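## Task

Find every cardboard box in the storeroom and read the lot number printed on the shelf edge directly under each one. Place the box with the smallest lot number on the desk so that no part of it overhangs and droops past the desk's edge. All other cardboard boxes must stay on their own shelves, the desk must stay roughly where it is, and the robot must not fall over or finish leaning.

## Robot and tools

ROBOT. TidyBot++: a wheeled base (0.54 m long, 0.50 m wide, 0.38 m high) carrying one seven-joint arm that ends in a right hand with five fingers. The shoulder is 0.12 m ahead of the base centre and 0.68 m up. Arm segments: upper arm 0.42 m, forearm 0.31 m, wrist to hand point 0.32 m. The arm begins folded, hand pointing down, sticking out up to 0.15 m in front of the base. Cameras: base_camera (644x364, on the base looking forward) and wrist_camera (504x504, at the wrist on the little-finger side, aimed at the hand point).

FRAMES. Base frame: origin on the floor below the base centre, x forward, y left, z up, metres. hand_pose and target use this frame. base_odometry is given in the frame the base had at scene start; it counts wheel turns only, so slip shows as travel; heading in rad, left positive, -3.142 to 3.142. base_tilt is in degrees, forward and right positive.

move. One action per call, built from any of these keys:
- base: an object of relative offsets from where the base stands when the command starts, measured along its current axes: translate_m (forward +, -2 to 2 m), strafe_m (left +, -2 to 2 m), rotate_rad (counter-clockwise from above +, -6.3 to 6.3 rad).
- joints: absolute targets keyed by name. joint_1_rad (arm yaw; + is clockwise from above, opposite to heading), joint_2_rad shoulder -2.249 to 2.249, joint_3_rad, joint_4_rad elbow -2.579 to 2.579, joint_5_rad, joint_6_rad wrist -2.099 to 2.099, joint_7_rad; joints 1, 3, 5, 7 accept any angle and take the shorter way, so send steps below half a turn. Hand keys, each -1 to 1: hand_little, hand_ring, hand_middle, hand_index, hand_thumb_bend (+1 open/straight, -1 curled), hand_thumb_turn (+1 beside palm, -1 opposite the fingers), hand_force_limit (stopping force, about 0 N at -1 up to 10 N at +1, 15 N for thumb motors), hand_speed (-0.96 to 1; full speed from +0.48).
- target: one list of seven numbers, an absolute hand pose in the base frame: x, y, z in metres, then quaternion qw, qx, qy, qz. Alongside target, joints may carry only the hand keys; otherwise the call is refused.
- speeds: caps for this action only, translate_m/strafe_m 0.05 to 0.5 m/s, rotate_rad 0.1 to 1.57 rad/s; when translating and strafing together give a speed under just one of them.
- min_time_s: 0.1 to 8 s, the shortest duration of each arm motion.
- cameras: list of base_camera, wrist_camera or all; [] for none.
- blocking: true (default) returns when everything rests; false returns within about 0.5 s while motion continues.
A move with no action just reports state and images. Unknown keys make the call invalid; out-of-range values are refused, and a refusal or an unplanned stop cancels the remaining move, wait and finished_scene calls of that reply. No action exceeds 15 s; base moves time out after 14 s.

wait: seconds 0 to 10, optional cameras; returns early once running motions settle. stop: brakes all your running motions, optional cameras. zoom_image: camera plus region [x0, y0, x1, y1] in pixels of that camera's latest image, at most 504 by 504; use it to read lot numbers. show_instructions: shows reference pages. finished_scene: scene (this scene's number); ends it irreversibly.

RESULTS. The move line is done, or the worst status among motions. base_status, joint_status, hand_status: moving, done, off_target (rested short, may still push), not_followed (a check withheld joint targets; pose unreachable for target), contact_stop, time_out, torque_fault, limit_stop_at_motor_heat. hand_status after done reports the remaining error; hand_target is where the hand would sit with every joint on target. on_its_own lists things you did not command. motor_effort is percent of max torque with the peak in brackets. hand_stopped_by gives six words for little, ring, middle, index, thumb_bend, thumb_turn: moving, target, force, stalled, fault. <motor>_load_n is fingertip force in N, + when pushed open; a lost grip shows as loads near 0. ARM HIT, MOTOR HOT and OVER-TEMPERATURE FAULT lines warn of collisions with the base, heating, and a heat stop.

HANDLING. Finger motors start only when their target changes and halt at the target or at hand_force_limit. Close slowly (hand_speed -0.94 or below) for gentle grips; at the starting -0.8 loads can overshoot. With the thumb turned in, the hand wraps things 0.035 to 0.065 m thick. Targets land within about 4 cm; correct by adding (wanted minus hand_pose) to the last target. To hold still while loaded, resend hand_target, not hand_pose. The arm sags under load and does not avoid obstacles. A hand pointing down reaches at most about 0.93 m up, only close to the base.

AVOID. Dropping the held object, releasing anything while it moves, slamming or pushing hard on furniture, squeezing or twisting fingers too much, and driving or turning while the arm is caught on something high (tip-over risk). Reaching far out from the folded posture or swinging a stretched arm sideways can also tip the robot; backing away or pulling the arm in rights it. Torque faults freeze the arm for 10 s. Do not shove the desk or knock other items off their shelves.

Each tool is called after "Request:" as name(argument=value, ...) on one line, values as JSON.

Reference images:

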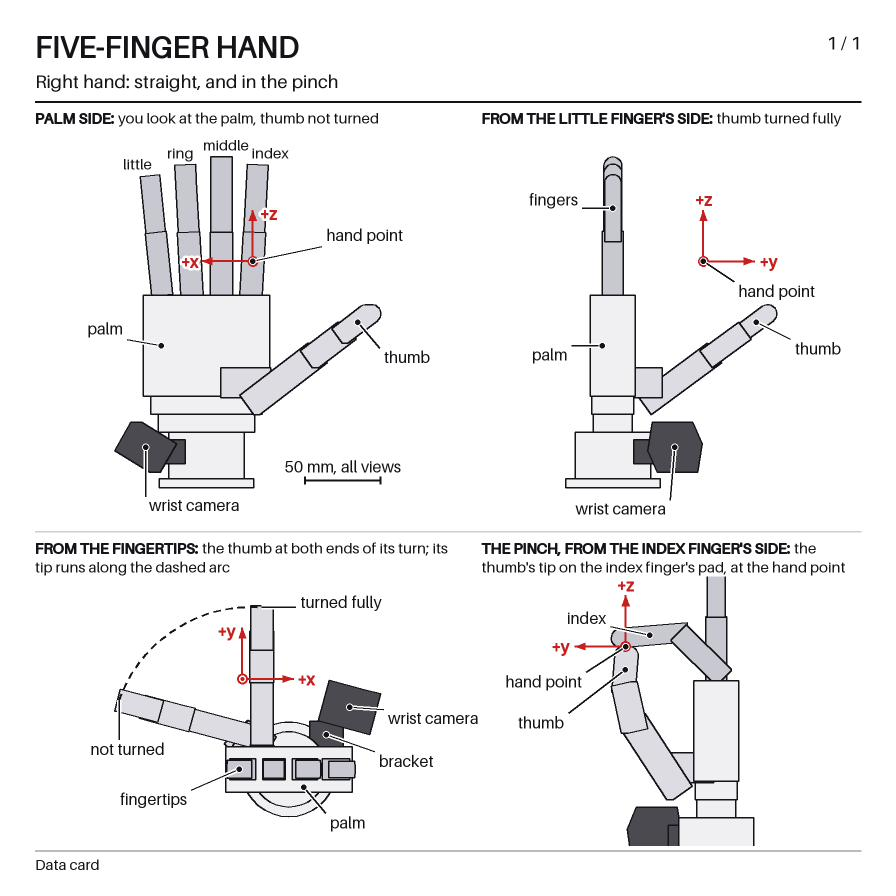

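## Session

Request:
move()

Scene clock: 0.00 s.
base_odometry: x=+0.000 y=+0.000 heading=+0.000
base_tilt: forward=-0.3 right=+0.5
base_status: not commanded
joint_positions: joint_1_rad=+0.047 joint_2_rad=-0.373 joint_3_rad=+3.109 joint_4_rad=-2.553 joint_5_rad=-0.015 joint_6_rad=-0.823 joint_7_rad=+1.546 hand_little=+1.000 hand_ring=+1.000 hand_middle=+1.000 hand_index=+1.000 hand_thumb_turn=+1.000 hand_thumb_bend=+1.000 hand_force_limit=+0.000 hand_speed=-0.800
joint_status: not commanded
hand_stopped_by: target,target,target,target,target,target
little_load_n: 0.5
ring_load_n: 0.0
middle_load_n: 0.0
index_load_n: 0.0
thumb_bend_load_n: -0.5
thumb_turn_load_n: 0.0
motor_effort: joint_1_rad=+1 joint_2_rad=+0 joint_3_rad=+0 joint_4_rad=+11 joint_5_rad=+0 joint_6_rad=+2 joint_7_rad=+1
hand_pose: x=+0.3012 y=+0.0599 z=+0.5792 quat_wxyz=(+0.069, +0.025, +0.997, +0.000) (m; base frame)
hand_target: x=+0.3011 y=+0.0599 z=+0.5791 quat_wxyz=(+0.069, +0.025, +0.997, +0.000) (m; base frame)
hand_status: not commanded
pictures: base_camera, wrist_camera
camera_calibration:
wrist_camera: T_world_to_cam=[[-0.223033, 0.971312, -0.0825181, 0.056356], [0.783264, 0.228957, 0.577994, -0.578713], [0.580305, 0.0642781, -0.811859, 0.405001], [0, 0, 0, 1]] pos_world=[0.23083, 0.0517282, 0.667946]

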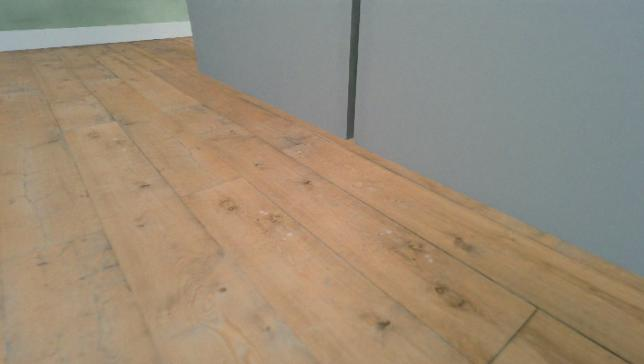

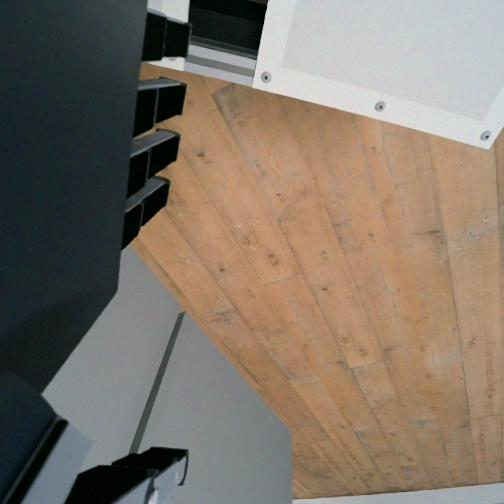

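Request:
move(joints={"joint_1_rad":0,"joint_2_rad":-1.2,"joint_3_rad":3.142,"joint_4_rad":-2.03,"joint_5_rad":0,"joint_6_rad":-0.35,"joint_7_rad":-1.832}, base={"rotate_rad": 0.67}, cameras=["all"])

Request:
move(base={"rotate_rad": 0.9}, cameras=["all"])

Request:
move(base={"rotate_rad": 0.9}, cameras=["all"])

Request:
move(base={"rotate_rad": 0.9}, cameras=["all"])

Scene clock: 4.93 s.
move: done
base_odometry: x=+0.000 y=+0.000 heading=+0.669
base_tilt: forward=-0.3 right=+0.5
base_status: done
joint_positions: joint_1_rad=+0.015 joint_2_rad=-1.183 joint_3_rad=+3.117 joint_4_rad=-2.048 joint_5_rad=-0.015 joint_6_rad=-0.407 joint_7_rad=+4.415 hand_little=+1.000 hand_ring=+1.000 hand_middle=+1.000 hand_index=+1.000 hand_thumb_turn=+1.000 hand_thumb_bend=+1.000 hand_force_limit=+0.000 hand_speed=-0.800
joint_status: all done
hand_stopped_by: target,target,target,target,target,target
little_load_n: 0.0
ring_load_n: 0.0
middle_load_n: 0.0
index_load_n: 0.0
thumb_bend_load_n: 0.0
thumb_turn_load_n: 0.0
motor_effort: joint_1_rad=+1(2) joint_2_rad=+15(16) joint_3_rad=+1(2) joint_4_rad=+13(16) joint_5_rad=+0(2) joint_6_rad=+8(9) joint_7_rad=+1(2)
hand_pose: x=+0.2908 y=-0.0362 z=+1.0946 quat_wxyz=(+0.118, -0.589, +0.082, -0.796) (m; base frame)
hand_target: x=+0.2739 y=-0.0490 z=+1.1272 quat_wxyz=(+0.108, -0.552, +0.073, -0.824) (m; base frame)
hand_status: not commanded
pictures: base_camera, wrist_camera
camera_calibration:
wrist_camera: T_world_to_cam=[[0.054346, -0.998443, 0.0125873, -0.0662624], [-0.184305, -0.0224196, -0.982613, 1.134], [0.981366, 0.0510812, -0.185236, 0.0328073], [0, 0, 0, 1]] pos_world=[0.180407, -0.0424112, 1.1212]

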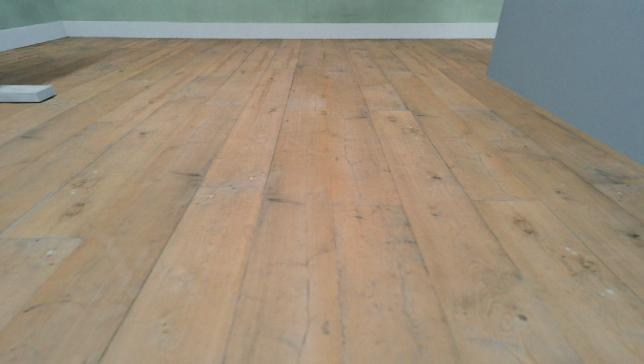

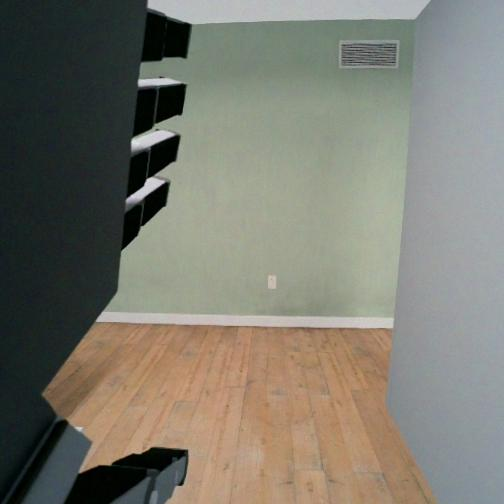

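Scene clock: 6.73 s.
move: done
base_odometry: x=+0.000 y=+0.000 heading=+1.569
base_tilt: forward=-0.3 right=+0.5
base_status: done
joint_positions: joint_1_rad=+0.009 joint_2_rad=-1.183 joint_3_rad=+3.119 joint_4_rad=-2.048 joint_5_rad=-0.015 joint_6_rad=-0.407 joint_7_rad=+4.417 hand_little=+1.000 hand_ring=+1.000 hand_middle=+1.000 hand_index=+1.000 hand_thumb_turn=+1.000 hand_thumb_bend=+1.000 hand_force_limit=+0.000 hand_speed=-0.800
joint_status: not commanded
hand_stopped_by: target,target,target,target,target,target
little_load_n: 0.0
ring_load_n: 0.0
middle_load_n: 0.0
index_load_n: 0.0
thumb_bend_load_n: 0.0
thumb_turn_load_n: 0.0
motor_effort: joint_1_rad=+0(1) joint_2_rad=+14(15) joint_3_rad=+1(1) joint_4_rad=+13(14) joint_5_rad=+1(1) joint_6_rad=+8(8) joint_7_rad=+0(1)
hand_pose: x=+0.2909 y=-0.0360 z=+1.0946 quat_wxyz=(+0.119, -0.589, +0.081, -0.795) (m; base frame)
hand_target: x=+0.2739 y=-0.0490 z=+1.1272 quat_wxyz=(+0.108, -0.552, +0.073, -0.824) (m; base frame)
hand_status: not commanded
pictures: base_camera, wrist_camera
camera_calibration:
wrist_camera: T_world_to_cam=[[0.0584751, -0.998199, 0.0134272, -0.0681526], [-0.184153, -0.0240052, -0.982604, 1.13403], [0.981157, 0.0549852, -0.185225, 0.0328137], [0, 0, 0, 1]] pos_world=[0.180626, -0.0426113, 1.1213]

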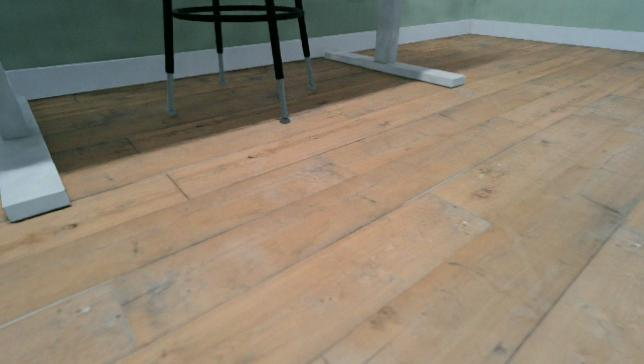

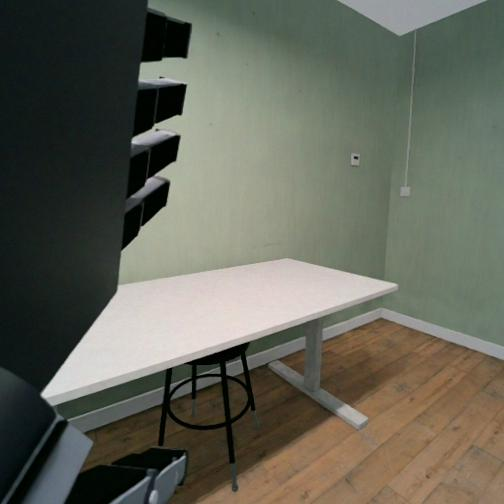

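Scene clock: 8.53 s.
move: done
base_odometry: x=+0.000 y=+0.000 heading=+2.468
base_tilt: forward=-0.3 right=+0.5
base_status: done
joint_positions: joint_1_rad=+0.007 joint_2_rad=-1.183 joint_3_rad=+3.119 joint_4_rad=-2.048 joint_5_rad=-0.015 joint_6_rad=-0.407 joint_7_rad=+4.417 hand_little=+1.000 hand_ring=+1.000 hand_middle=+1.000 hand_index=+1.000 hand_thumb_turn=+1.000 hand_thumb_bend=+1.000 hand_force_limit=+0.000 hand_speed=-0.800
joint_status: not commanded
hand_stopped_by: target,target,target,target,target,target
little_load_n: 0.0
ring_load_n: -0.5
middle_load_n: 0.0
index_load_n: 0.0
thumb_bend_load_n: 0.0
thumb_turn_load_n: 0.0
motor_effort: joint_1_rad=+1(2) joint_2_rad=+14(15) joint_3_rad=+1(1) joint_4_rad=+13(14) joint_5_rad=+0(1) joint_6_rad=+8(8) joint_7_rad=+1(1)
hand_pose: x=+0.2910 y=-0.0359 z=+1.0946 quat_wxyz=(+0.120, -0.589, +0.081, -0.795) (m; base frame)
hand_target: x=+0.2739 y=-0.0490 z=+1.1272 quat_wxyz=(+0.108, -0.552, +0.073, -0.824) (m; base frame)
hand_status: not commanded
pictures: base_camera, wrist_camera
camera_calibration:
wrist_camera: T_world_to_cam=[[0.060146, -0.998103, 0.0131134, -0.068203], [-0.184131, -0.0240056, -0.982609, 1.13405], [0.98106, 0.0566853, -0.185226, 0.0328041], [0, 0, 0, 1]] pos_world=[0.180733, -0.0427096, 1.1213]

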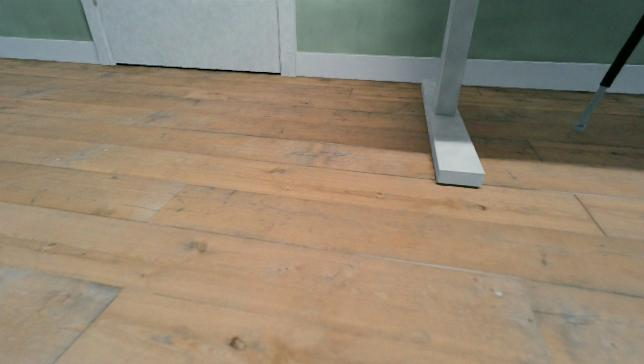

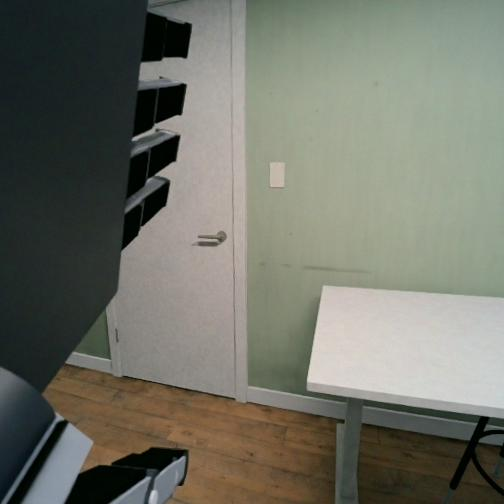

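Scene clock: 10.33 s.
move: done
base_odometry: x=+0.000 y=+0.000 heading=-2.916
base_tilt: forward=-0.4 right=+0.5
base_status: done
joint_positions: joint_1_rad=+0.006 joint_2_rad=-1.183 joint_3_rad=+3.119 joint_4_rad=-2.048 joint_5_rad=-0.015 joint_6_rad=-0.407 joint_7_rad=+4.417 hand_little=+1.000 hand_ring=+1.000 hand_middle=+1.000 hand_index=+1.000 hand_thumb_turn=+1.000 hand_thumb_bend=+1.000 hand_force_limit=+0.000 hand_speed=-0.800
joint_status: not commanded
hand_stopped_by: target,target,target,target,target,target
little_load_n: 0.0
ring_load_n: 0.0
middle_load_n: -0.5
index_load_n: 0.0
thumb_bend_load_n: 0.0
thumb_turn_load_n: 0.0
motor_effort: joint_1_rad=+1(2) joint_2_rad=+14(15) joint_3_rad=+1(1) joint_4_rad=+13(14) joint_5_rad=+1(1) joint_6_rad=+8(8) joint_7_rad=+0(1)
hand_pose: x=+0.2910 y=-0.0358 z=+1.0946 quat_wxyz=(+0.120, -0.589, +0.080, -0.795) (m; base frame)
hand_target: x=+0.2739 y=-0.0490 z=+1.1272 quat_wxyz=(+0.108, -0.552, +0.073, -0.824) (m; base frame)
hand_status: not commanded
pictures: base_camera, wrist_camera
camera_calibration:
wrist_camera: T_world_to_cam=[[0.061013, -0.998054, 0.012845, -0.0680544], [-0.184039, -0.0238971, -0.982628, 1.13396], [0.981024, 0.0575891, -0.185139, 0.0327287], [0, 0, 0, 1]] pos_world=[0.180737, -0.0427084, 1.1212]

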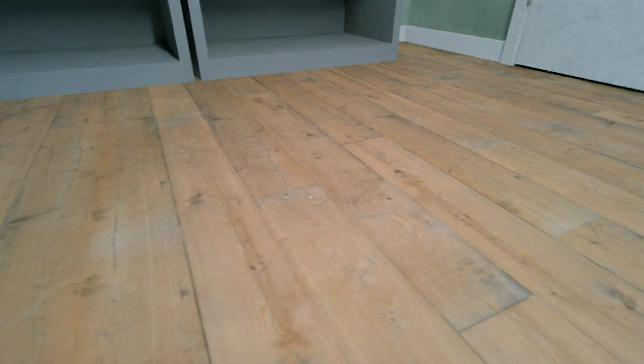

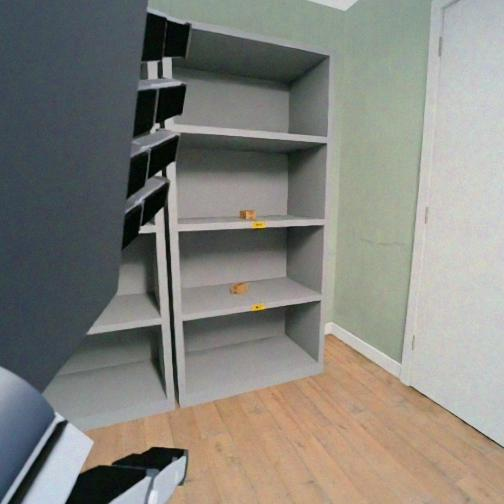

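Request:
zoom_image(camera="wrist_camera", region=[220, 200, 290, 250])

Request:
zoom_image(camera="wrist_camera", region=[220, 275, 290, 325])

Scaled by 7.200.

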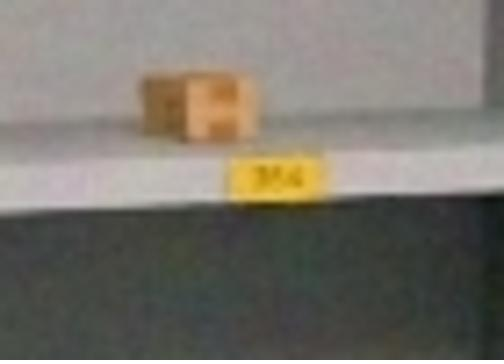

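Scaled by 7.200.

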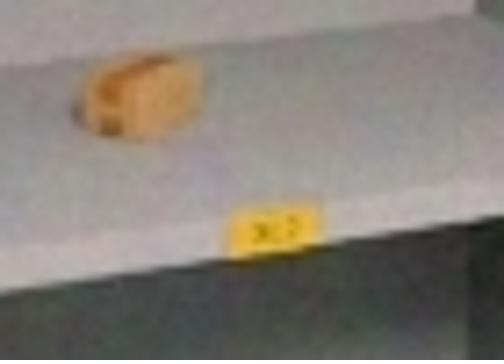

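Request:
move(joints={"joint_6_rad":-0.58}, base={"rotate_rad": 0.444, "translate_m": 0.83, "strafe_m": 0.117}, cameras=["all"])

Request:
zoom_image(camera="wrist_camera", region=[300, 50, 504, 450])

Request:
move(base={"rotate_rad": 0.65}, cameras=["all"])

Request:
zoom_image(camera="wrist_camera", region=[150, 50, 454, 450])

Scene clock: 15.33 s.
move: done
base_odometry: x=-0.783 y=-0.300 heading=-2.471
base_tilt: forward=-0.3 right=+0.5
base_status: done
joint_positions: joint_1_rad=+0.006 joint_2_rad=-1.186 joint_3_rad=+3.121 joint_4_rad=-2.040 joint_5_rad=-0.015 joint_6_rad=-0.569 joint_7_rad=+4.417 hand_little=+1.000 hand_ring=+1.000 hand_middle=+1.000 hand_index=+1.000 hand_thumb_turn=+1.000 hand_thumb_bend=+1.000 hand_force_limit=+0.000 hand_speed=-0.800
joint_status: all done
hand_stopped_by: target,target,target,target,target,target
little_load_n: -0.5
ring_load_n: 0.0
middle_load_n: 0.0
index_load_n: 0.0
thumb_bend_load_n: 0.0
thumb_turn_load_n: 0.0
motor_effort: joint_1_rad=+1(2) joint_2_rad=+14(17) joint_3_rad=+1(1) joint_4_rad=+13(15) joint_5_rad=+0(1) joint_6_rad=+8(9) joint_7_rad=+1(1)
hand_pose: x=+0.2920 y=-0.0369 z=+1.0474 quat_wxyz=(+0.113, -0.647, +0.090, -0.749) (m; base frame)
hand_target: x=+0.2840 y=-0.0490 z=+1.0533 quat_wxyz=(+0.099, -0.642, +0.085, -0.755) (m; base frame)
hand_status: not commanded
pictures: base_camera, wrist_camera
camera_calibration:
wrist_camera: T_world_to_cam=[[0.0607323, -0.998147, 0.00379869, -0.0590216], [-0.328878, -0.0236035, -0.944077, 1.08963], [0.942417, 0.0560867, -0.329702, 0.185713], [0, 0, 0, 1]] pos_world=[0.18692, -0.0436092, 1.09015]

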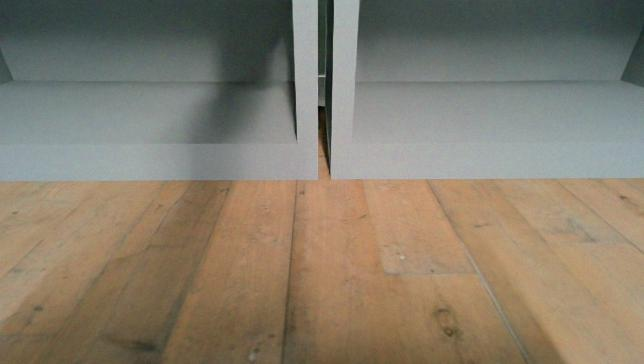

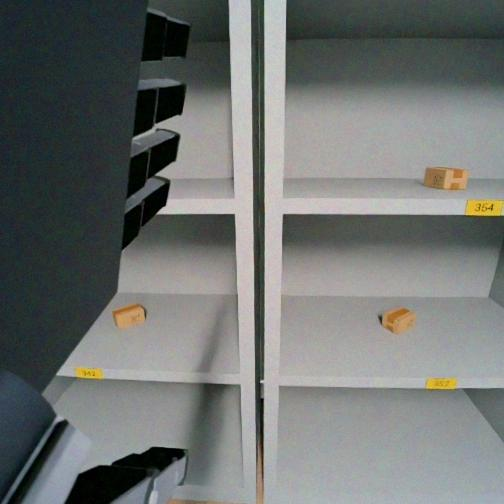

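Scaled by 1.260.

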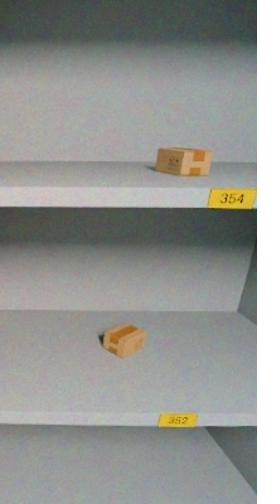

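Scene clock: 16.90 s.
move: done
base_odometry: x=-0.783 y=-0.300 heading=-1.822
base_tilt: forward=-0.3 right=+0.5
base_status: done
joint_positions: joint_1_rad=+0.006 joint_2_rad=-1.186 joint_3_rad=+3.121 joint_4_rad=-2.040 joint_5_rad=-0.015 joint_6_rad=-0.569 joint_7_rad=+4.417 hand_little=+1.000 hand_ring=+1.000 hand_middle=+1.000 hand_index=+1.000 hand_thumb_turn=+1.000 hand_thumb_bend=+1.000 hand_force_limit=+0.000 hand_speed=-0.800
joint_status: not commanded
hand_stopped_by: target,target,target,target,target,target
little_load_n: -0.5
ring_load_n: 0.0
middle_load_n: 0.0
index_load_n: 0.0
thumb_bend_load_n: 0.0
thumb_turn_load_n: 0.0
motor_effort: joint_1_rad=+1(2) joint_2_rad=+14(15) joint_3_rad=+1(1) joint_4_rad=+13(14) joint_5_rad=+0(1) joint_6_rad=+8(8) joint_7_rad=+1(1)
hand_pose: x=+0.2920 y=-0.0368 z=+1.0474 quat_wxyz=(+0.114, -0.647, +0.089, -0.749) (m; base frame)
hand_target: x=+0.2840 y=-0.0490 z=+1.0533 quat_wxyz=(+0.099, -0.642, +0.085, -0.755) (m; base frame)
hand_status: not commanded
pictures: base_camera, wrist_camera
camera_calibration:
wrist_camera: T_world_to_cam=[[0.0611742, -0.99812, 0.00385419, -0.0591638], [-0.328856, -0.0238009, -0.94408, 1.08962], [0.942397, 0.0564859, -0.329694, 0.185723], [0, 0, 0, 1]] pos_world=[0.186922, -0.0436093, 1.09015]

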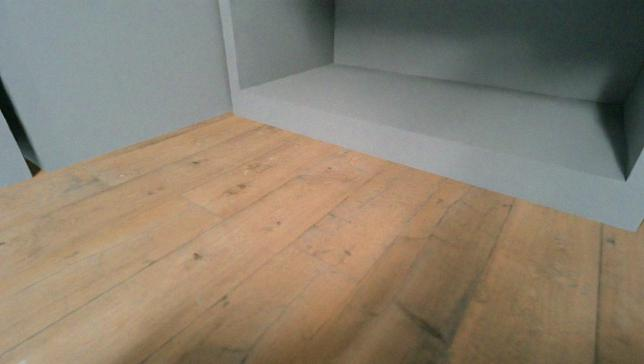

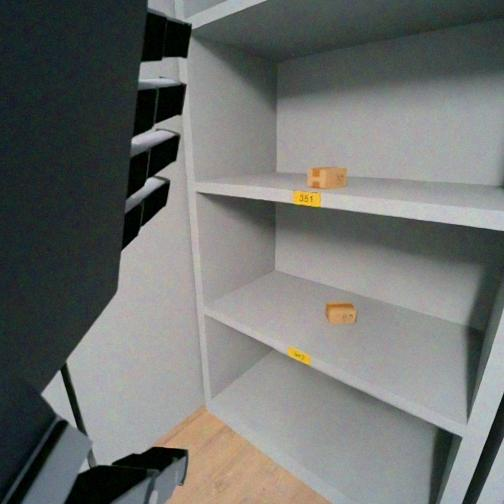

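Scaled by 1.260.

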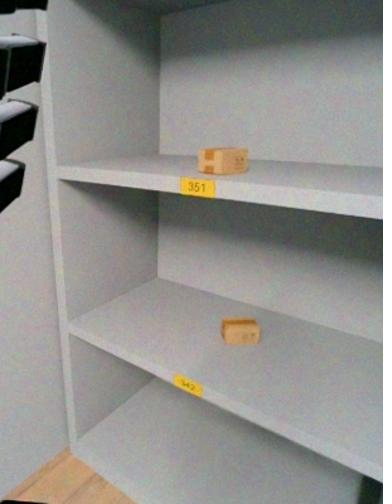

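Request:
zoom_image(camera="wrist_camera", region=[280, 335, 320, 375])

Scaled by 12.600.

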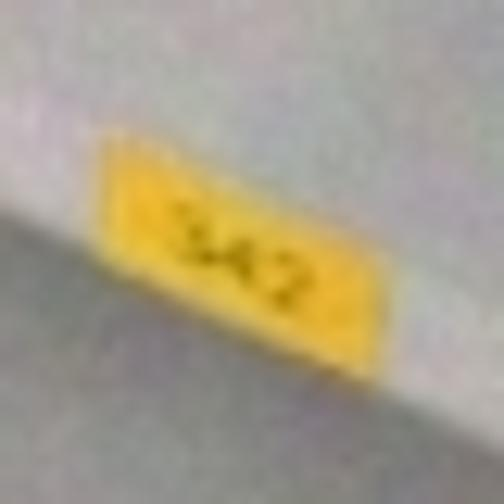

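Request:
move(base={"rotate_rad": -2.221, "translate_m": -1.311, "strafe_m": 1.25})

Request:
move(base={"strafe_m": -1.29}, joints={"joint_6_rad": -0.78}, cameras=["base_camera"])

Scene clock: 23.47 s.
move: done
base_odometry: x=+0.753 y=+0.660 heading=+2.240
base_tilt: forward=-0.3 right=+0.5
base_status: done
joint_positions: joint_1_rad=+0.000 joint_2_rad=-1.186 joint_3_rad=+3.128 joint_4_rad=-2.040 joint_5_rad=-0.015 joint_6_rad=-0.569 joint_7_rad=+4.418 hand_little=+1.000 hand_ring=+1.000 hand_middle=+1.000 hand_index=+1.000 hand_thumb_turn=+1.000 hand_thumb_bend=+1.000 hand_force_limit=+0.000 hand_speed=-0.800
joint_status: not commanded
hand_stopped_by: target,target,target,target,target,target
little_load_n: -0.5
ring_load_n: 0.0
middle_load_n: 0.0
index_load_n: 0.0
thumb_bend_load_n: 0.0
thumb_turn_load_n: 0.0
motor_effort: joint_1_rad=+1(3) joint_2_rad=+15(15) joint_3_rad=+1(2) joint_4_rad=+14(14) joint_5_rad=+1(1) joint_6_rad=+8(8) joint_7_rad=+0(1)
hand_pose: x=+0.2921 y=-0.0384 z=+1.0472 quat_wxyz=(+0.116, -0.647, +0.091, -0.748) (m; base frame)
hand_target: x=+0.2840 y=-0.0490 z=+1.0533 quat_wxyz=(+0.099, -0.642, +0.085, -0.755) (m; base frame)
hand_status: not commanded
pictures: none

Scene clock: 26.87 s.
move: done
base_odometry: x=+1.765 y=+1.460 heading=+2.240
base_tilt: forward=-0.3 right=+0.4
base_status: done
joint_positions: joint_1_rad=+0.000 joint_2_rad=-1.186 joint_3_rad=+3.130 joint_4_rad=-2.039 joint_5_rad=-0.015 joint_6_rad=-0.753 joint_7_rad=+4.418 hand_little=+1.000 hand_ring=+1.000 hand_middle=+1.000 hand_index=+1.000 hand_thumb_turn=+1.000 hand_thumb_bend=+1.000 hand_force_limit=+0.000 hand_speed=-0.800
joint_status: all done
hand_stopped_by: target,target,target,target,target,target
little_load_n: 0.0
ring_load_n: 0.0
middle_load_n: 0.0
index_load_n: 0.0
thumb_bend_load_n: 0.0
thumb_turn_load_n: 0.0
motor_effort: joint_1_rad=+1(3) joint_2_rad=+14(15) joint_3_rad=+1(2) joint_4_rad=+13(15) joint_5_rad=+0(1) joint_6_rad=+8(10) joint_7_rad=+0(1)
hand_pose: x=+0.2867 y=-0.0392 z=+0.9881 quat_wxyz=(+0.107, -0.712, +0.101, -0.686) (m; base frame)
hand_target: x=+0.2789 y=-0.0490 z=+0.9885 quat_wxyz=(+0.090, -0.715, +0.094, -0.687) (m; base frame)
hand_status: not commanded
pictures: base_camera

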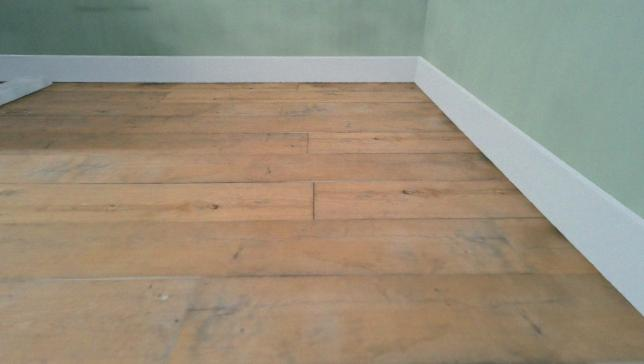

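Request:
move(base={"translate_m": -1.76, "strafe_m": 0.1})

Request:
move(base={"strafe_m": 0.9}, cameras=["all"])

Scene clock: 31.83 s.
move: done
base_odometry: x=+2.779 y=+0.018 heading=+2.240
base_tilt: forward=-0.3 right=+0.5
base_status: done
joint_positions: joint_1_rad=+0.000 joint_2_rad=-1.187 joint_3_rad=+3.130 joint_4_rad=-2.039 joint_5_rad=-0.015 joint_6_rad=-0.753 joint_7_rad=+4.418 hand_little=+1.000 hand_ring=+1.000 hand_middle=+1.000 hand_index=+1.000 hand_thumb_turn=+1.000 hand_thumb_bend=+1.000 hand_force_limit=+0.000 hand_speed=-0.800
joint_status: not commanded
hand_stopped_by: target,target,target,target,target,target
little_load_n: 0.0
ring_load_n: 0.0
middle_load_n: 0.0
index_load_n: 0.0
thumb_bend_load_n: 0.0
thumb_turn_load_n: 0.0
motor_effort: joint_1_rad=+1(2) joint_2_rad=+14(16) joint_3_rad=+1(1) joint_4_rad=+13(14) joint_5_rad=+0(1) joint_6_rad=+8(8) joint_7_rad=+1(1)
hand_pose: x=+0.2862 y=-0.0392 z=+0.9883 quat_wxyz=(+0.107, -0.712, +0.101, -0.687) (m; base frame)
hand_target: x=+0.2789 y=-0.0490 z=+0.9885 quat_wxyz=(+0.090, -0.715, +0.094, -0.687) (m; base frame)
hand_status: not commanded
pictures: none

Scene clock: 34.63 s.
move: done
base_odometry: x=+2.073 y=-0.541 heading=+2.241
base_tilt: forward=-0.3 right=+0.4
base_status: done
joint_positions: joint_1_rad=+0.001 joint_2_rad=-1.187 joint_3_rad=+3.131 joint_4_rad=-2.039 joint_5_rad=-0.015 joint_6_rad=-0.753 joint_7_rad=+4.418 hand_little=+1.000 hand_ring=+1.000 hand_middle=+1.000 hand_index=+1.000 hand_thumb_turn=+1.000 hand_thumb_bend=+1.000 hand_force_limit=+0.000 hand_speed=-0.800
joint_status: not commanded
hand_stopped_by: target,target,target,target,target,target
little_load_n: 0.0
ring_load_n: -0.5
middle_load_n: 0.0
index_load_n: 0.0
thumb_bend_load_n: 0.0
thumb_turn_load_n: 0.0
motor_effort: joint_1_rad=+1(3) joint_2_rad=+14(15) joint_3_rad=+0(2) joint_4_rad=+13(14) joint_5_rad=+0(1) joint_6_rad=+9(9) joint_7_rad=+0(1)
hand_pose: x=+0.2862 y=-0.0396 z=+0.9883 quat_wxyz=(+0.107, -0.712, +0.101, -0.687) (m; base frame)
hand_target: x=+0.2789 y=-0.0490 z=+0.9885 quat_wxyz=(+0.090, -0.715, +0.094, -0.687) (m; base frame)
hand_status: not commanded
pictures: base_camera, wrist_camera
camera_calibration:
wrist_camera: T_world_to_cam=[[0.0611967, -0.998037, -0.0133159, -0.0443935], [-0.494042, -0.0186957, -0.869237, 1.00543], [0.867282, 0.0597731, -0.494216, 0.356074], [0, 0, 0, 1]] pos_world=[0.190625, -0.0467928, 1.04934]

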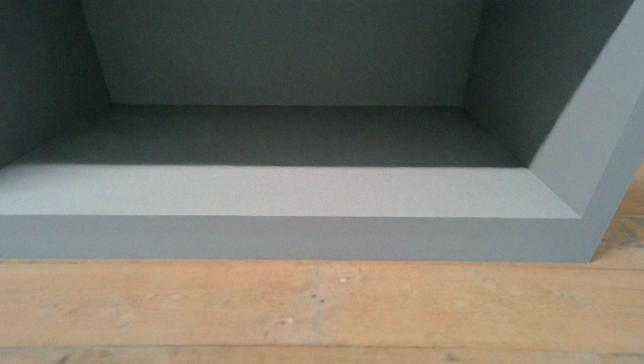

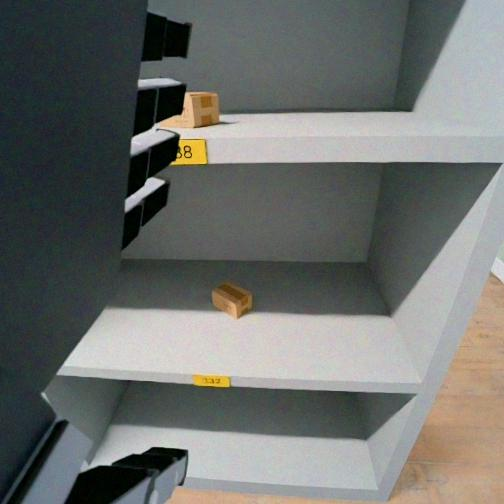

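Request:
zoom_image(camera="wrist_camera", region=[180, 360, 260, 400])

Request:
move(base={"strafe_m": 0.25}, cameras=["all"])

Request:
move(base={"strafe_m": 0.9}, cameras=["all"])

Request:
move(base={"strafe_m": 0.94}, cameras=["all"])

Request:
move(base={"strafe_m": 0.8}, cameras=["all"])

Scaled by 6.300.

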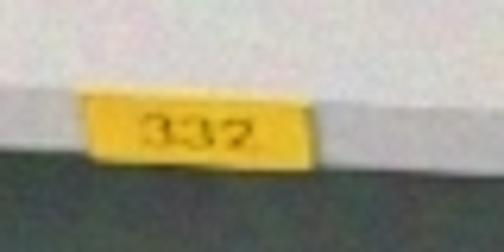

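Scene clock: 41.13 s.
move: done
base_odometry: x=+1.877 y=-0.696 heading=+2.241
base_tilt: forward=-0.3 right=+0.5
base_status: done
joint_positions: joint_1_rad=+0.004 joint_2_rad=-1.187 joint_3_rad=+3.132 joint_4_rad=-2.039 joint_5_rad=-0.015 joint_6_rad=-0.753 joint_7_rad=+4.418 hand_little=+1.000 hand_ring=+1.000 hand_middle=+1.000 hand_index=+1.000 hand_thumb_turn=+1.000 hand_thumb_bend=+1.000 hand_force_limit=+0.000 hand_speed=-0.800
joint_status: not commanded
hand_stopped_by: target,target,target,target,target,target
little_load_n: 0.0
ring_load_n: 0.0
middle_load_n: 0.0
index_load_n: 0.0
thumb_bend_load_n: 0.0
thumb_turn_load_n: 0.0
motor_effort: joint_1_rad=+1(3) joint_2_rad=+14(15) joint_3_rad=+1(3) joint_4_rad=+13(14) joint_5_rad=+1(1) joint_6_rad=+8(8) joint_7_rad=+1(1)
hand_pose: x=+0.2861 y=-0.0405 z=+0.9883 quat_wxyz=(+0.106, -0.712, +0.103, -0.687) (m; base frame)
hand_target: x=+0.2789 y=-0.0490 z=+0.9885 quat_wxyz=(+0.090, -0.715, +0.094, -0.687) (m; base frame)
hand_status: not commanded
pictures: base_camera, wrist_camera
camera_calibration:
wrist_camera: T_world_to_cam=[[0.0580573, -0.998213, -0.0141672, -0.0434989], [-0.494064, -0.0163982, -0.869271, 1.00551], [0.867485, 0.057467, -0.494133, 0.355972], [0, 0, 0, 1]] pos_world=[0.190511, -0.0473892, 1.04934]

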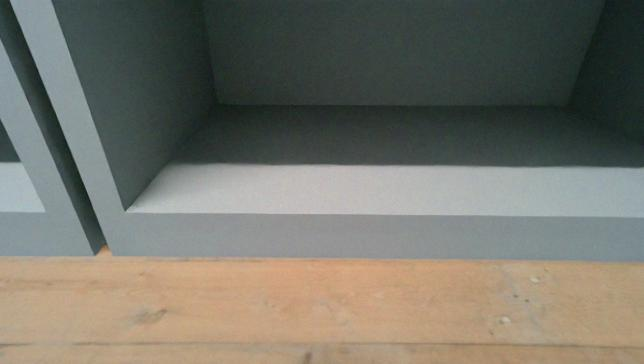

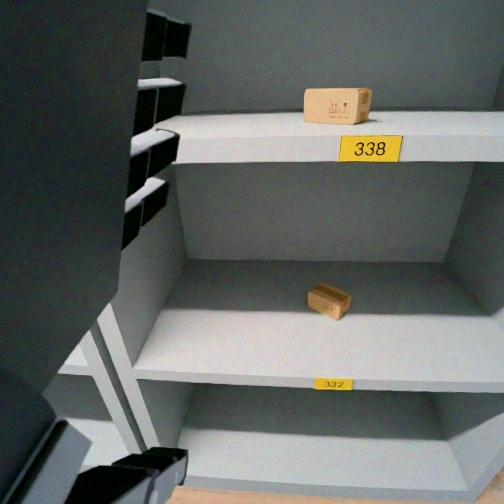

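Scene clock: 43.90 s.
move: done
base_odometry: x=+1.172 y=-1.256 heading=+2.241
base_tilt: forward=-0.3 right=+0.5
base_status: done
joint_positions: joint_1_rad=+0.002 joint_2_rad=-1.187 joint_3_rad=+3.133 joint_4_rad=-2.039 joint_5_rad=-0.015 joint_6_rad=-0.753 joint_7_rad=+4.418 hand_little=+1.000 hand_ring=+1.000 hand_middle=+1.000 hand_index=+1.000 hand_thumb_turn=+1.000 hand_thumb_bend=+1.000 hand_force_limit=+0.000 hand_speed=-0.800
joint_status: not commanded
hand_stopped_by: target,target,target,target,target,target
little_load_n: 0.0
ring_load_n: 0.0
middle_load_n: 0.5
index_load_n: 0.0
thumb_bend_load_n: 0.0
thumb_turn_load_n: 0.0
motor_effort: joint_1_rad=+1(3) joint_2_rad=+14(15) joint_3_rad=+1(2) joint_4_rad=+13(14) joint_5_rad=+0(1) joint_6_rad=+9(9) joint_7_rad=+0(1)
hand_pose: x=+0.2862 y=-0.0405 z=+0.9883 quat_wxyz=(+0.107, -0.712, +0.103, -0.687) (m; base frame)
hand_target: x=+0.2789 y=-0.0490 z=+0.9885 quat_wxyz=(+0.090, -0.715, +0.094, -0.687) (m; base frame)
hand_status: not commanded
pictures: base_camera, wrist_camera
camera_calibration:
wrist_camera: T_world_to_cam=[[0.0594328, -0.998117, -0.0151858, -0.0429866], [-0.494096, -0.0161957, -0.869257, 1.00542], [0.867374, 0.0591656, -0.494128, 0.356029], [0, 0, 0, 1]] pos_world=[0.190517, -0.0476869, 1.04924]

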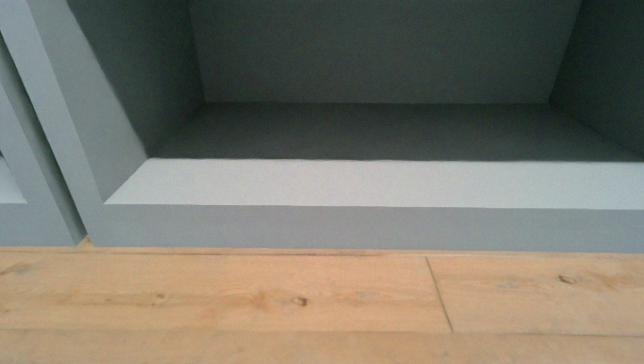

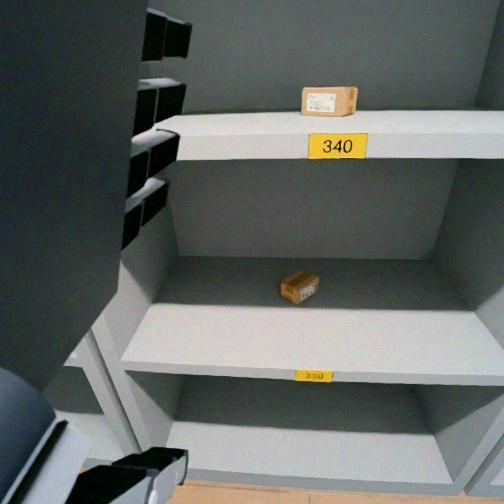

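Scene clock: 46.73 s.
move: done
base_odometry: x=+0.435 y=-1.840 heading=+2.241
base_tilt: forward=-0.4 right=+0.4
base_status: done
joint_positions: joint_1_rad=+0.001 joint_2_rad=-1.187 joint_3_rad=+3.133 joint_4_rad=-2.039 joint_5_rad=-0.015 joint_6_rad=-0.753 joint_7_rad=+4.418 hand_little=+1.000 hand_ring=+1.000 hand_middle=+1.000 hand_index=+1.000 hand_thumb_turn=+1.000 hand_thumb_bend=+1.000 hand_force_limit=+0.000 hand_speed=-0.800
joint_status: not commanded
hand_stopped_by: target,target,target,target,target,target
little_load_n: 0.0
ring_load_n: 0.0
middle_load_n: 0.0
index_load_n: 0.0
thumb_bend_load_n: 0.0
thumb_turn_load_n: 0.0
motor_effort: joint_1_rad=+1(3) joint_2_rad=+14(15) joint_3_rad=+1(2) joint_4_rad=+14(14) joint_5_rad=+0(1) joint_6_rad=+8(8) joint_7_rad=+0(1)
hand_pose: x=+0.2862 y=-0.0407 z=+0.9882 quat_wxyz=(+0.108, -0.712, +0.103, -0.687) (m; base frame)
hand_target: x=+0.2789 y=-0.0490 z=+0.9885 quat_wxyz=(+0.090, -0.715, +0.094, -0.687) (m; base frame)
hand_status: not commanded
pictures: base_camera, wrist_camera
camera_calibration:
wrist_camera: T_world_to_cam=[[0.0601495, -0.998062, -0.0159424, -0.0425307], [-0.494026, -0.0158875, -0.869302, 1.00551], [0.867364, 0.060164, -0.494024, 0.35589], [0, 0, 0, 1]] pos_world=[0.19062, -0.0478851, 1.04923]

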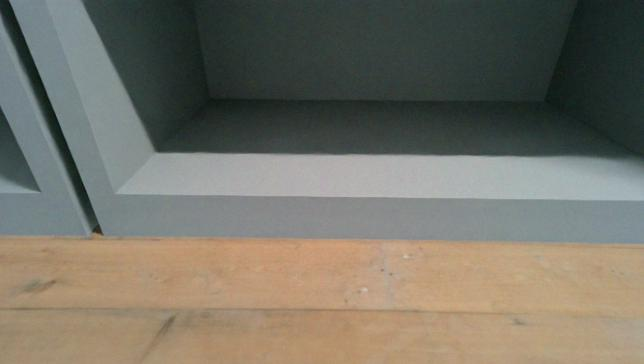

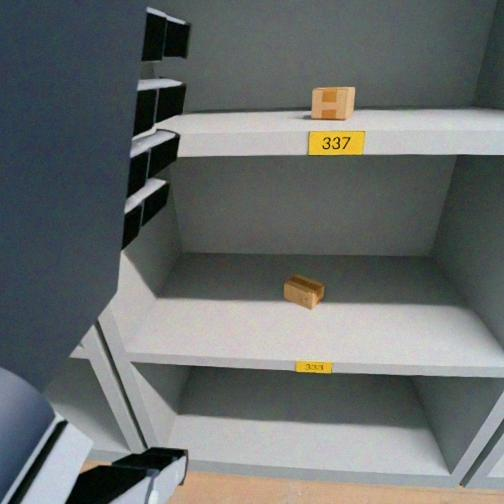

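Scene clock: 49.37 s.
move: done
base_odometry: x=-0.192 y=-2.337 heading=+2.242
base_tilt: forward=-0.4 right=+0.5
base_status: done
joint_positions: joint_1_rad=+0.000 joint_2_rad=-1.187 joint_3_rad=+3.134 joint_4_rad=-2.039 joint_5_rad=-0.015 joint_6_rad=-0.753 joint_7_rad=+4.418 hand_little=+1.000 hand_ring=+1.000 hand_middle=+1.000 hand_index=+1.000 hand_thumb_turn=+1.000 hand_thumb_bend=+1.000 hand_force_limit=+0.000 hand_speed=-0.800
joint_status: not commanded
hand_stopped_by: target,target,target,target,target,target
little_load_n: 0.0
ring_load_n: -0.5
middle_load_n: 0.0
index_load_n: 0.0
thumb_bend_load_n: 0.0
thumb_turn_load_n: 0.0
motor_effort: joint_1_rad=+1(3) joint_2_rad=+14(15) joint_3_rad=+1(2) joint_4_rad=+13(14) joint_5_rad=+1(1) joint_6_rad=+8(9) joint_7_rad=+0(1)
hand_pose: x=+0.2862 y=-0.0408 z=+0.9882 quat_wxyz=(+0.108, -0.712, +0.103, -0.687) (m; base frame)
hand_target: x=+0.2789 y=-0.0490 z=+0.9885 quat_wxyz=(+0.090, -0.715, +0.094, -0.687) (m; base frame)
hand_status: not commanded
pictures: base_camera, wrist_camera
camera_calibration:
wrist_camera: T_world_to_cam=[[0.0605192, -0.998031, -0.0164994, -0.0422136], [-0.494038, -0.0155865, -0.869301, 1.00552], [0.867332, 0.0607607, -0.494008, 0.355917], [0, 0, 0, 1]] pos_world=[0.190622, -0.0480837, 1.04923]

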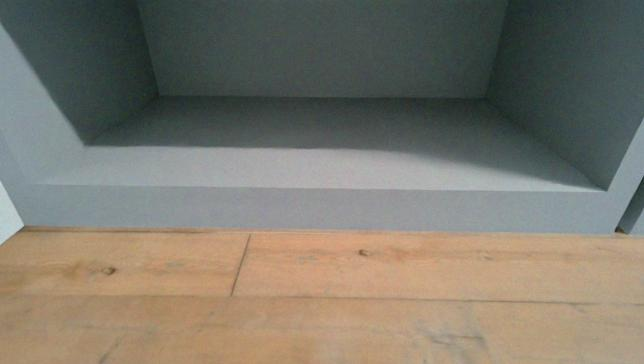

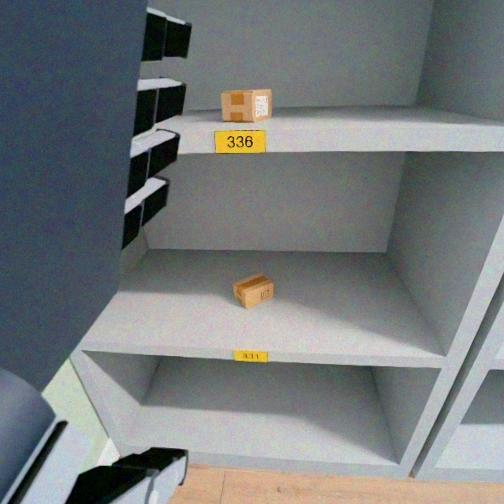

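Request:
zoom_image(camera="wrist_camera", region=[210, 330, 290, 380])

Request:
move(base={"strafe_m": -1.0}, cameras=["wrist_camera"])

Request:
zoom_image(camera="wrist_camera", region=[210, 330, 430, 400])

Request:
move(base={"strafe_m": -0.74}, cameras=["all"])

Request:
zoom_image(camera="wrist_camera", region=[210, 340, 430, 410])

Scaled by 6.300.

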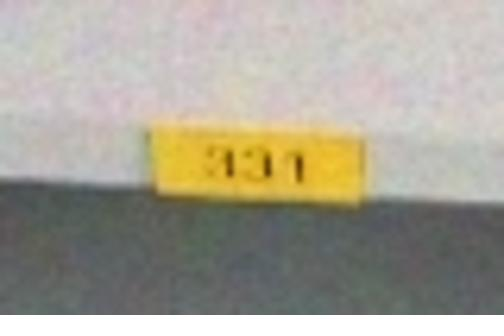

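Scene clock: 52.97 s.
move: done
base_odometry: x=+0.591 y=-1.715 heading=+2.242
base_tilt: forward=-0.3 right=+0.5
base_status: done
joint_positions: joint_1_rad=+0.001 joint_2_rad=-1.187 joint_3_rad=+3.135 joint_4_rad=-2.039 joint_5_rad=-0.015 joint_6_rad=-0.753 joint_7_rad=+4.418 hand_little=+1.000 hand_ring=+1.000 hand_middle=+1.000 hand_index=+1.000 hand_thumb_turn=+1.000 hand_thumb_bend=+1.000 hand_force_limit=+0.000 hand_speed=-0.800
joint_status: not commanded
hand_stopped_by: target,target,target,target,target,target
little_load_n: 0.0
ring_load_n: 0.0
middle_load_n: 0.0
index_load_n: 0.0
thumb_bend_load_n: 0.0
thumb_turn_load_n: 0.0
motor_effort: joint_1_rad=+1(2) joint_2_rad=+14(16) joint_3_rad=+0(2) joint_4_rad=+13(14) joint_5_rad=+0(1) joint_6_rad=+8(9) joint_7_rad=+1(1)
hand_pose: x=+0.2861 y=-0.0414 z=+0.9882 quat_wxyz=(+0.108, -0.711, +0.103, -0.687) (m; base frame)
hand_target: x=+0.2789 y=-0.0490 z=+0.9885 quat_wxyz=(+0.090, -0.715, +0.094, -0.687) (m; base frame)
hand_status: not commanded
pictures: wrist_camera
camera_calibration:
wrist_camera: T_world_to_cam=[[0.0591177, -0.998097, -0.0175365, -0.0413509], [-0.494032, -0.0139876, -0.869331, 1.00557], [0.867432, 0.0600564, -0.493919, 0.35589], [0, 0, 0, 1]] pos_world=[0.190515, -0.0485803, 1.04922]

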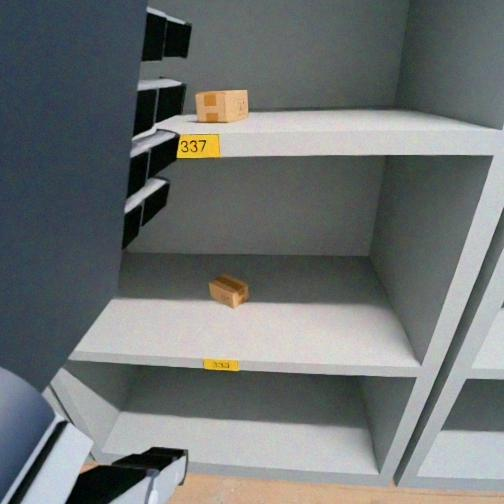

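Scaled by 2.291.

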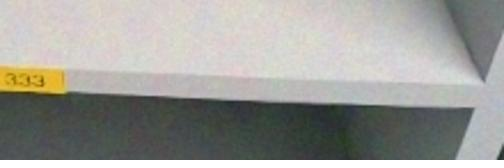

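Scene clock: 55.50 s.
move: done
base_odometry: x=+1.171 y=-1.255 heading=+2.243
base_tilt: forward=-0.3 right=+0.5
base_status: done
joint_positions: joint_1_rad=+0.001 joint_2_rad=-1.187 joint_3_rad=+3.135 joint_4_rad=-2.039 joint_5_rad=-0.015 joint_6_rad=-0.753 joint_7_rad=+4.418 hand_little=+1.000 hand_ring=+1.000 hand_middle=+1.000 hand_index=+1.000 hand_thumb_turn=+1.000 hand_thumb_bend=+1.000 hand_force_limit=+0.000 hand_speed=-0.800
joint_status: not commanded
hand_stopped_by: target,target,target,target,target,target
little_load_n: 0.0
ring_load_n: 0.0
middle_load_n: 0.0
index_load_n: 0.0
thumb_bend_load_n: 0.0
thumb_turn_load_n: 0.0
motor_effort: joint_1_rad=+1(2) joint_2_rad=+14(15) joint_3_rad=+0(2) joint_4_rad=+13(14) joint_5_rad=+0(1) joint_6_rad=+8(9) joint_7_rad=+0(1)
hand_pose: x=+0.2862 y=-0.0414 z=+0.9882 quat_wxyz=(+0.108, -0.711, +0.103, -0.687) (m; base frame)
hand_target: x=+0.2789 y=-0.0490 z=+0.9885 quat_wxyz=(+0.090, -0.715, +0.094, -0.687) (m; base frame)
hand_status: not commanded
pictures: base_camera, wrist_camera
camera_calibration:
wrist_camera: T_world_to_cam=[[0.0592098, -0.998091, -0.017589, -0.041313], [-0.494074, -0.0139905, -0.869307, 1.00555], [0.867402, 0.0601617, -0.493959, 0.355943], [0, 0, 0, 1]] pos_world=[0.190516, -0.0485802, 1.04922]

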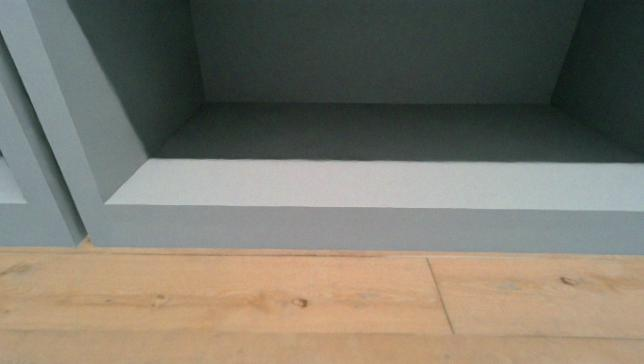

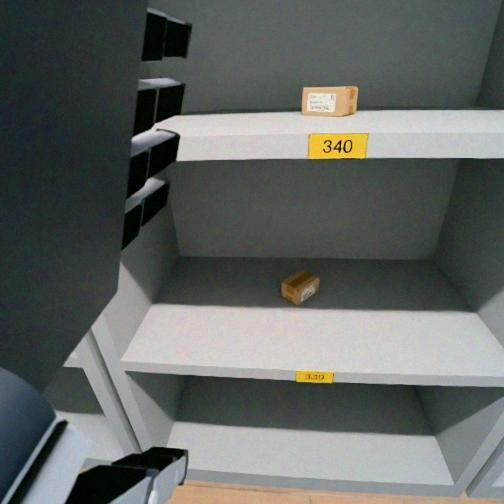

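Scaled by 2.291.

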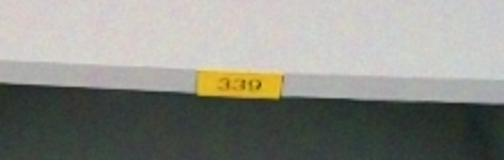

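Request:
move(base={"strafe_m": 0.93, "rotate_rad": -0.02}, joints={"joint_6_rad": -0.1}, cameras=["wrist_camera"])

Request:
move(base={"strafe_m": 0.93}, cameras=["all"])

Scene clock: 67.10 s.
move: done
base_odometry: x=+0.443 y=-1.835 heading=+2.223
base_tilt: forward=-0.3 right=+0.5
base_status: done
joint_positions: joint_1_rad=+0.000 joint_2_rad=-1.187 joint_3_rad=+3.136 joint_4_rad=-2.037 joint_5_rad=-0.015 joint_6_rad=-0.149 joint_7_rad=+4.418 hand_little=+1.000 hand_ring=+1.000 hand_middle=+1.000 hand_index=+1.000 hand_thumb_turn=+1.000 hand_thumb_bend=+1.000 hand_force_limit=+0.000 hand_speed=-0.800
joint_status: all done
hand_stopped_by: target,target,target,target,target,target
little_load_n: 0.0
ring_load_n: 0.0
middle_load_n: 0.0
index_load_n: 0.0
thumb_bend_load_n: 0.0
thumb_turn_load_n: 0.0
motor_effort: joint_1_rad=+1(3) joint_2_rad=+15(16) joint_3_rad=+1(2) joint_4_rad=+12(15) joint_5_rad=+0(1) joint_6_rad=+7(10) joint_7_rad=+0(1)
hand_pose: x=+0.2616 y=-0.0429 z=+1.1814 quat_wxyz=(+0.136, -0.474, +0.070, -0.867) (m; base frame)
hand_target: x=+0.2441 y=-0.0490 z=+1.2026 quat_wxyz=(+0.116, -0.445, +0.059, -0.886) (m; base frame)
hand_status: not commanded
pictures: wrist_camera
camera_calibration:
wrist_camera: T_world_to_cam=[[0.0582779, -0.998238, 0.0111203, -0.0717017], [0.0891016, -0.00589361, -0.996005, 1.15886], [0.994316, 0.0590359, 0.0886012, -0.248754], [0, 0, 0, 1]] pos_world=[0.148263, -0.0500601, 1.17706]

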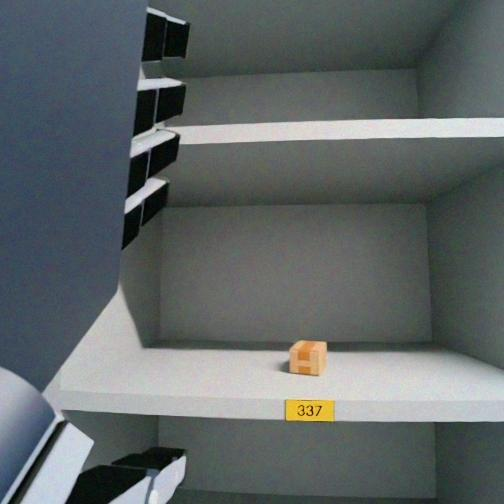

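Scene clock: 69.97 s.
move: done
base_odometry: x=-0.296 y=-2.399 heading=+2.223
base_tilt: forward=-0.3 right=+0.4
base_status: done
joint_positions: joint_1_rad=+0.000 joint_2_rad=-1.187 joint_3_rad=+3.137 joint_4_rad=-2.037 joint_5_rad=-0.015 joint_6_rad=-0.149 joint_7_rad=+4.418 hand_little=+1.000 hand_ring=+1.000 hand_middle=+1.000 hand_index=+1.000 hand_thumb_turn=+1.000 hand_thumb_bend=+1.000 hand_force_limit=+0.000 hand_speed=-0.800
joint_status: not commanded
hand_stopped_by: target,target,target,target,target,target
little_load_n: 0.0
ring_load_n: 0.0
middle_load_n: 0.0
index_load_n: 0.0
thumb_bend_load_n: 0.0
thumb_turn_load_n: 0.0
motor_effort: joint_1_rad=+1(2) joint_2_rad=+15(15) joint_3_rad=+1(2) joint_4_rad=+12(13) joint_5_rad=+1(1) joint_6_rad=+7(7) joint_7_rad=+1(1)
hand_pose: x=+0.2616 y=-0.0433 z=+1.1814 quat_wxyz=(+0.136, -0.473, +0.070, -0.867) (m; base frame)
hand_target: x=+0.2441 y=-0.0490 z=+1.2026 quat_wxyz=(+0.116, -0.445, +0.059, -0.886) (m; base frame)
hand_status: not commanded
pictures: base_camera, wrist_camera
camera_calibration:
wrist_camera: T_world_to_cam=[[0.0580404, -0.99826, 0.0103987, -0.0712149], [0.0890553, -0.00519749, -0.996013, 1.1588], [0.994334, 0.0587351, 0.0885987, -0.248735], [0, 0, 0, 1]] pos_world=[0.148262, -0.0504586, 1.17696]

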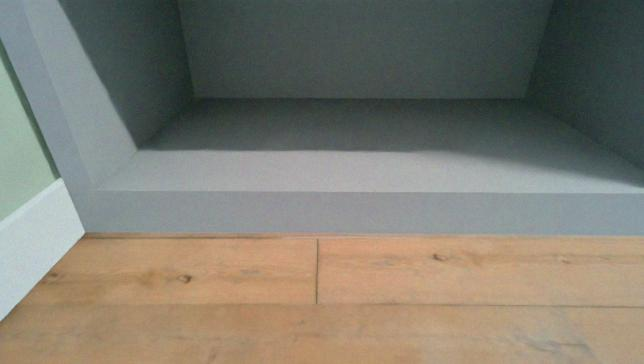

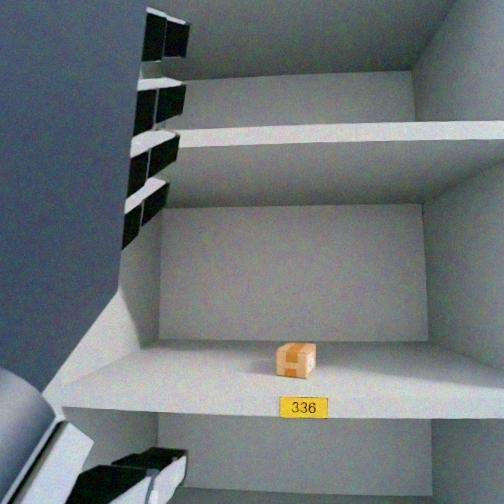

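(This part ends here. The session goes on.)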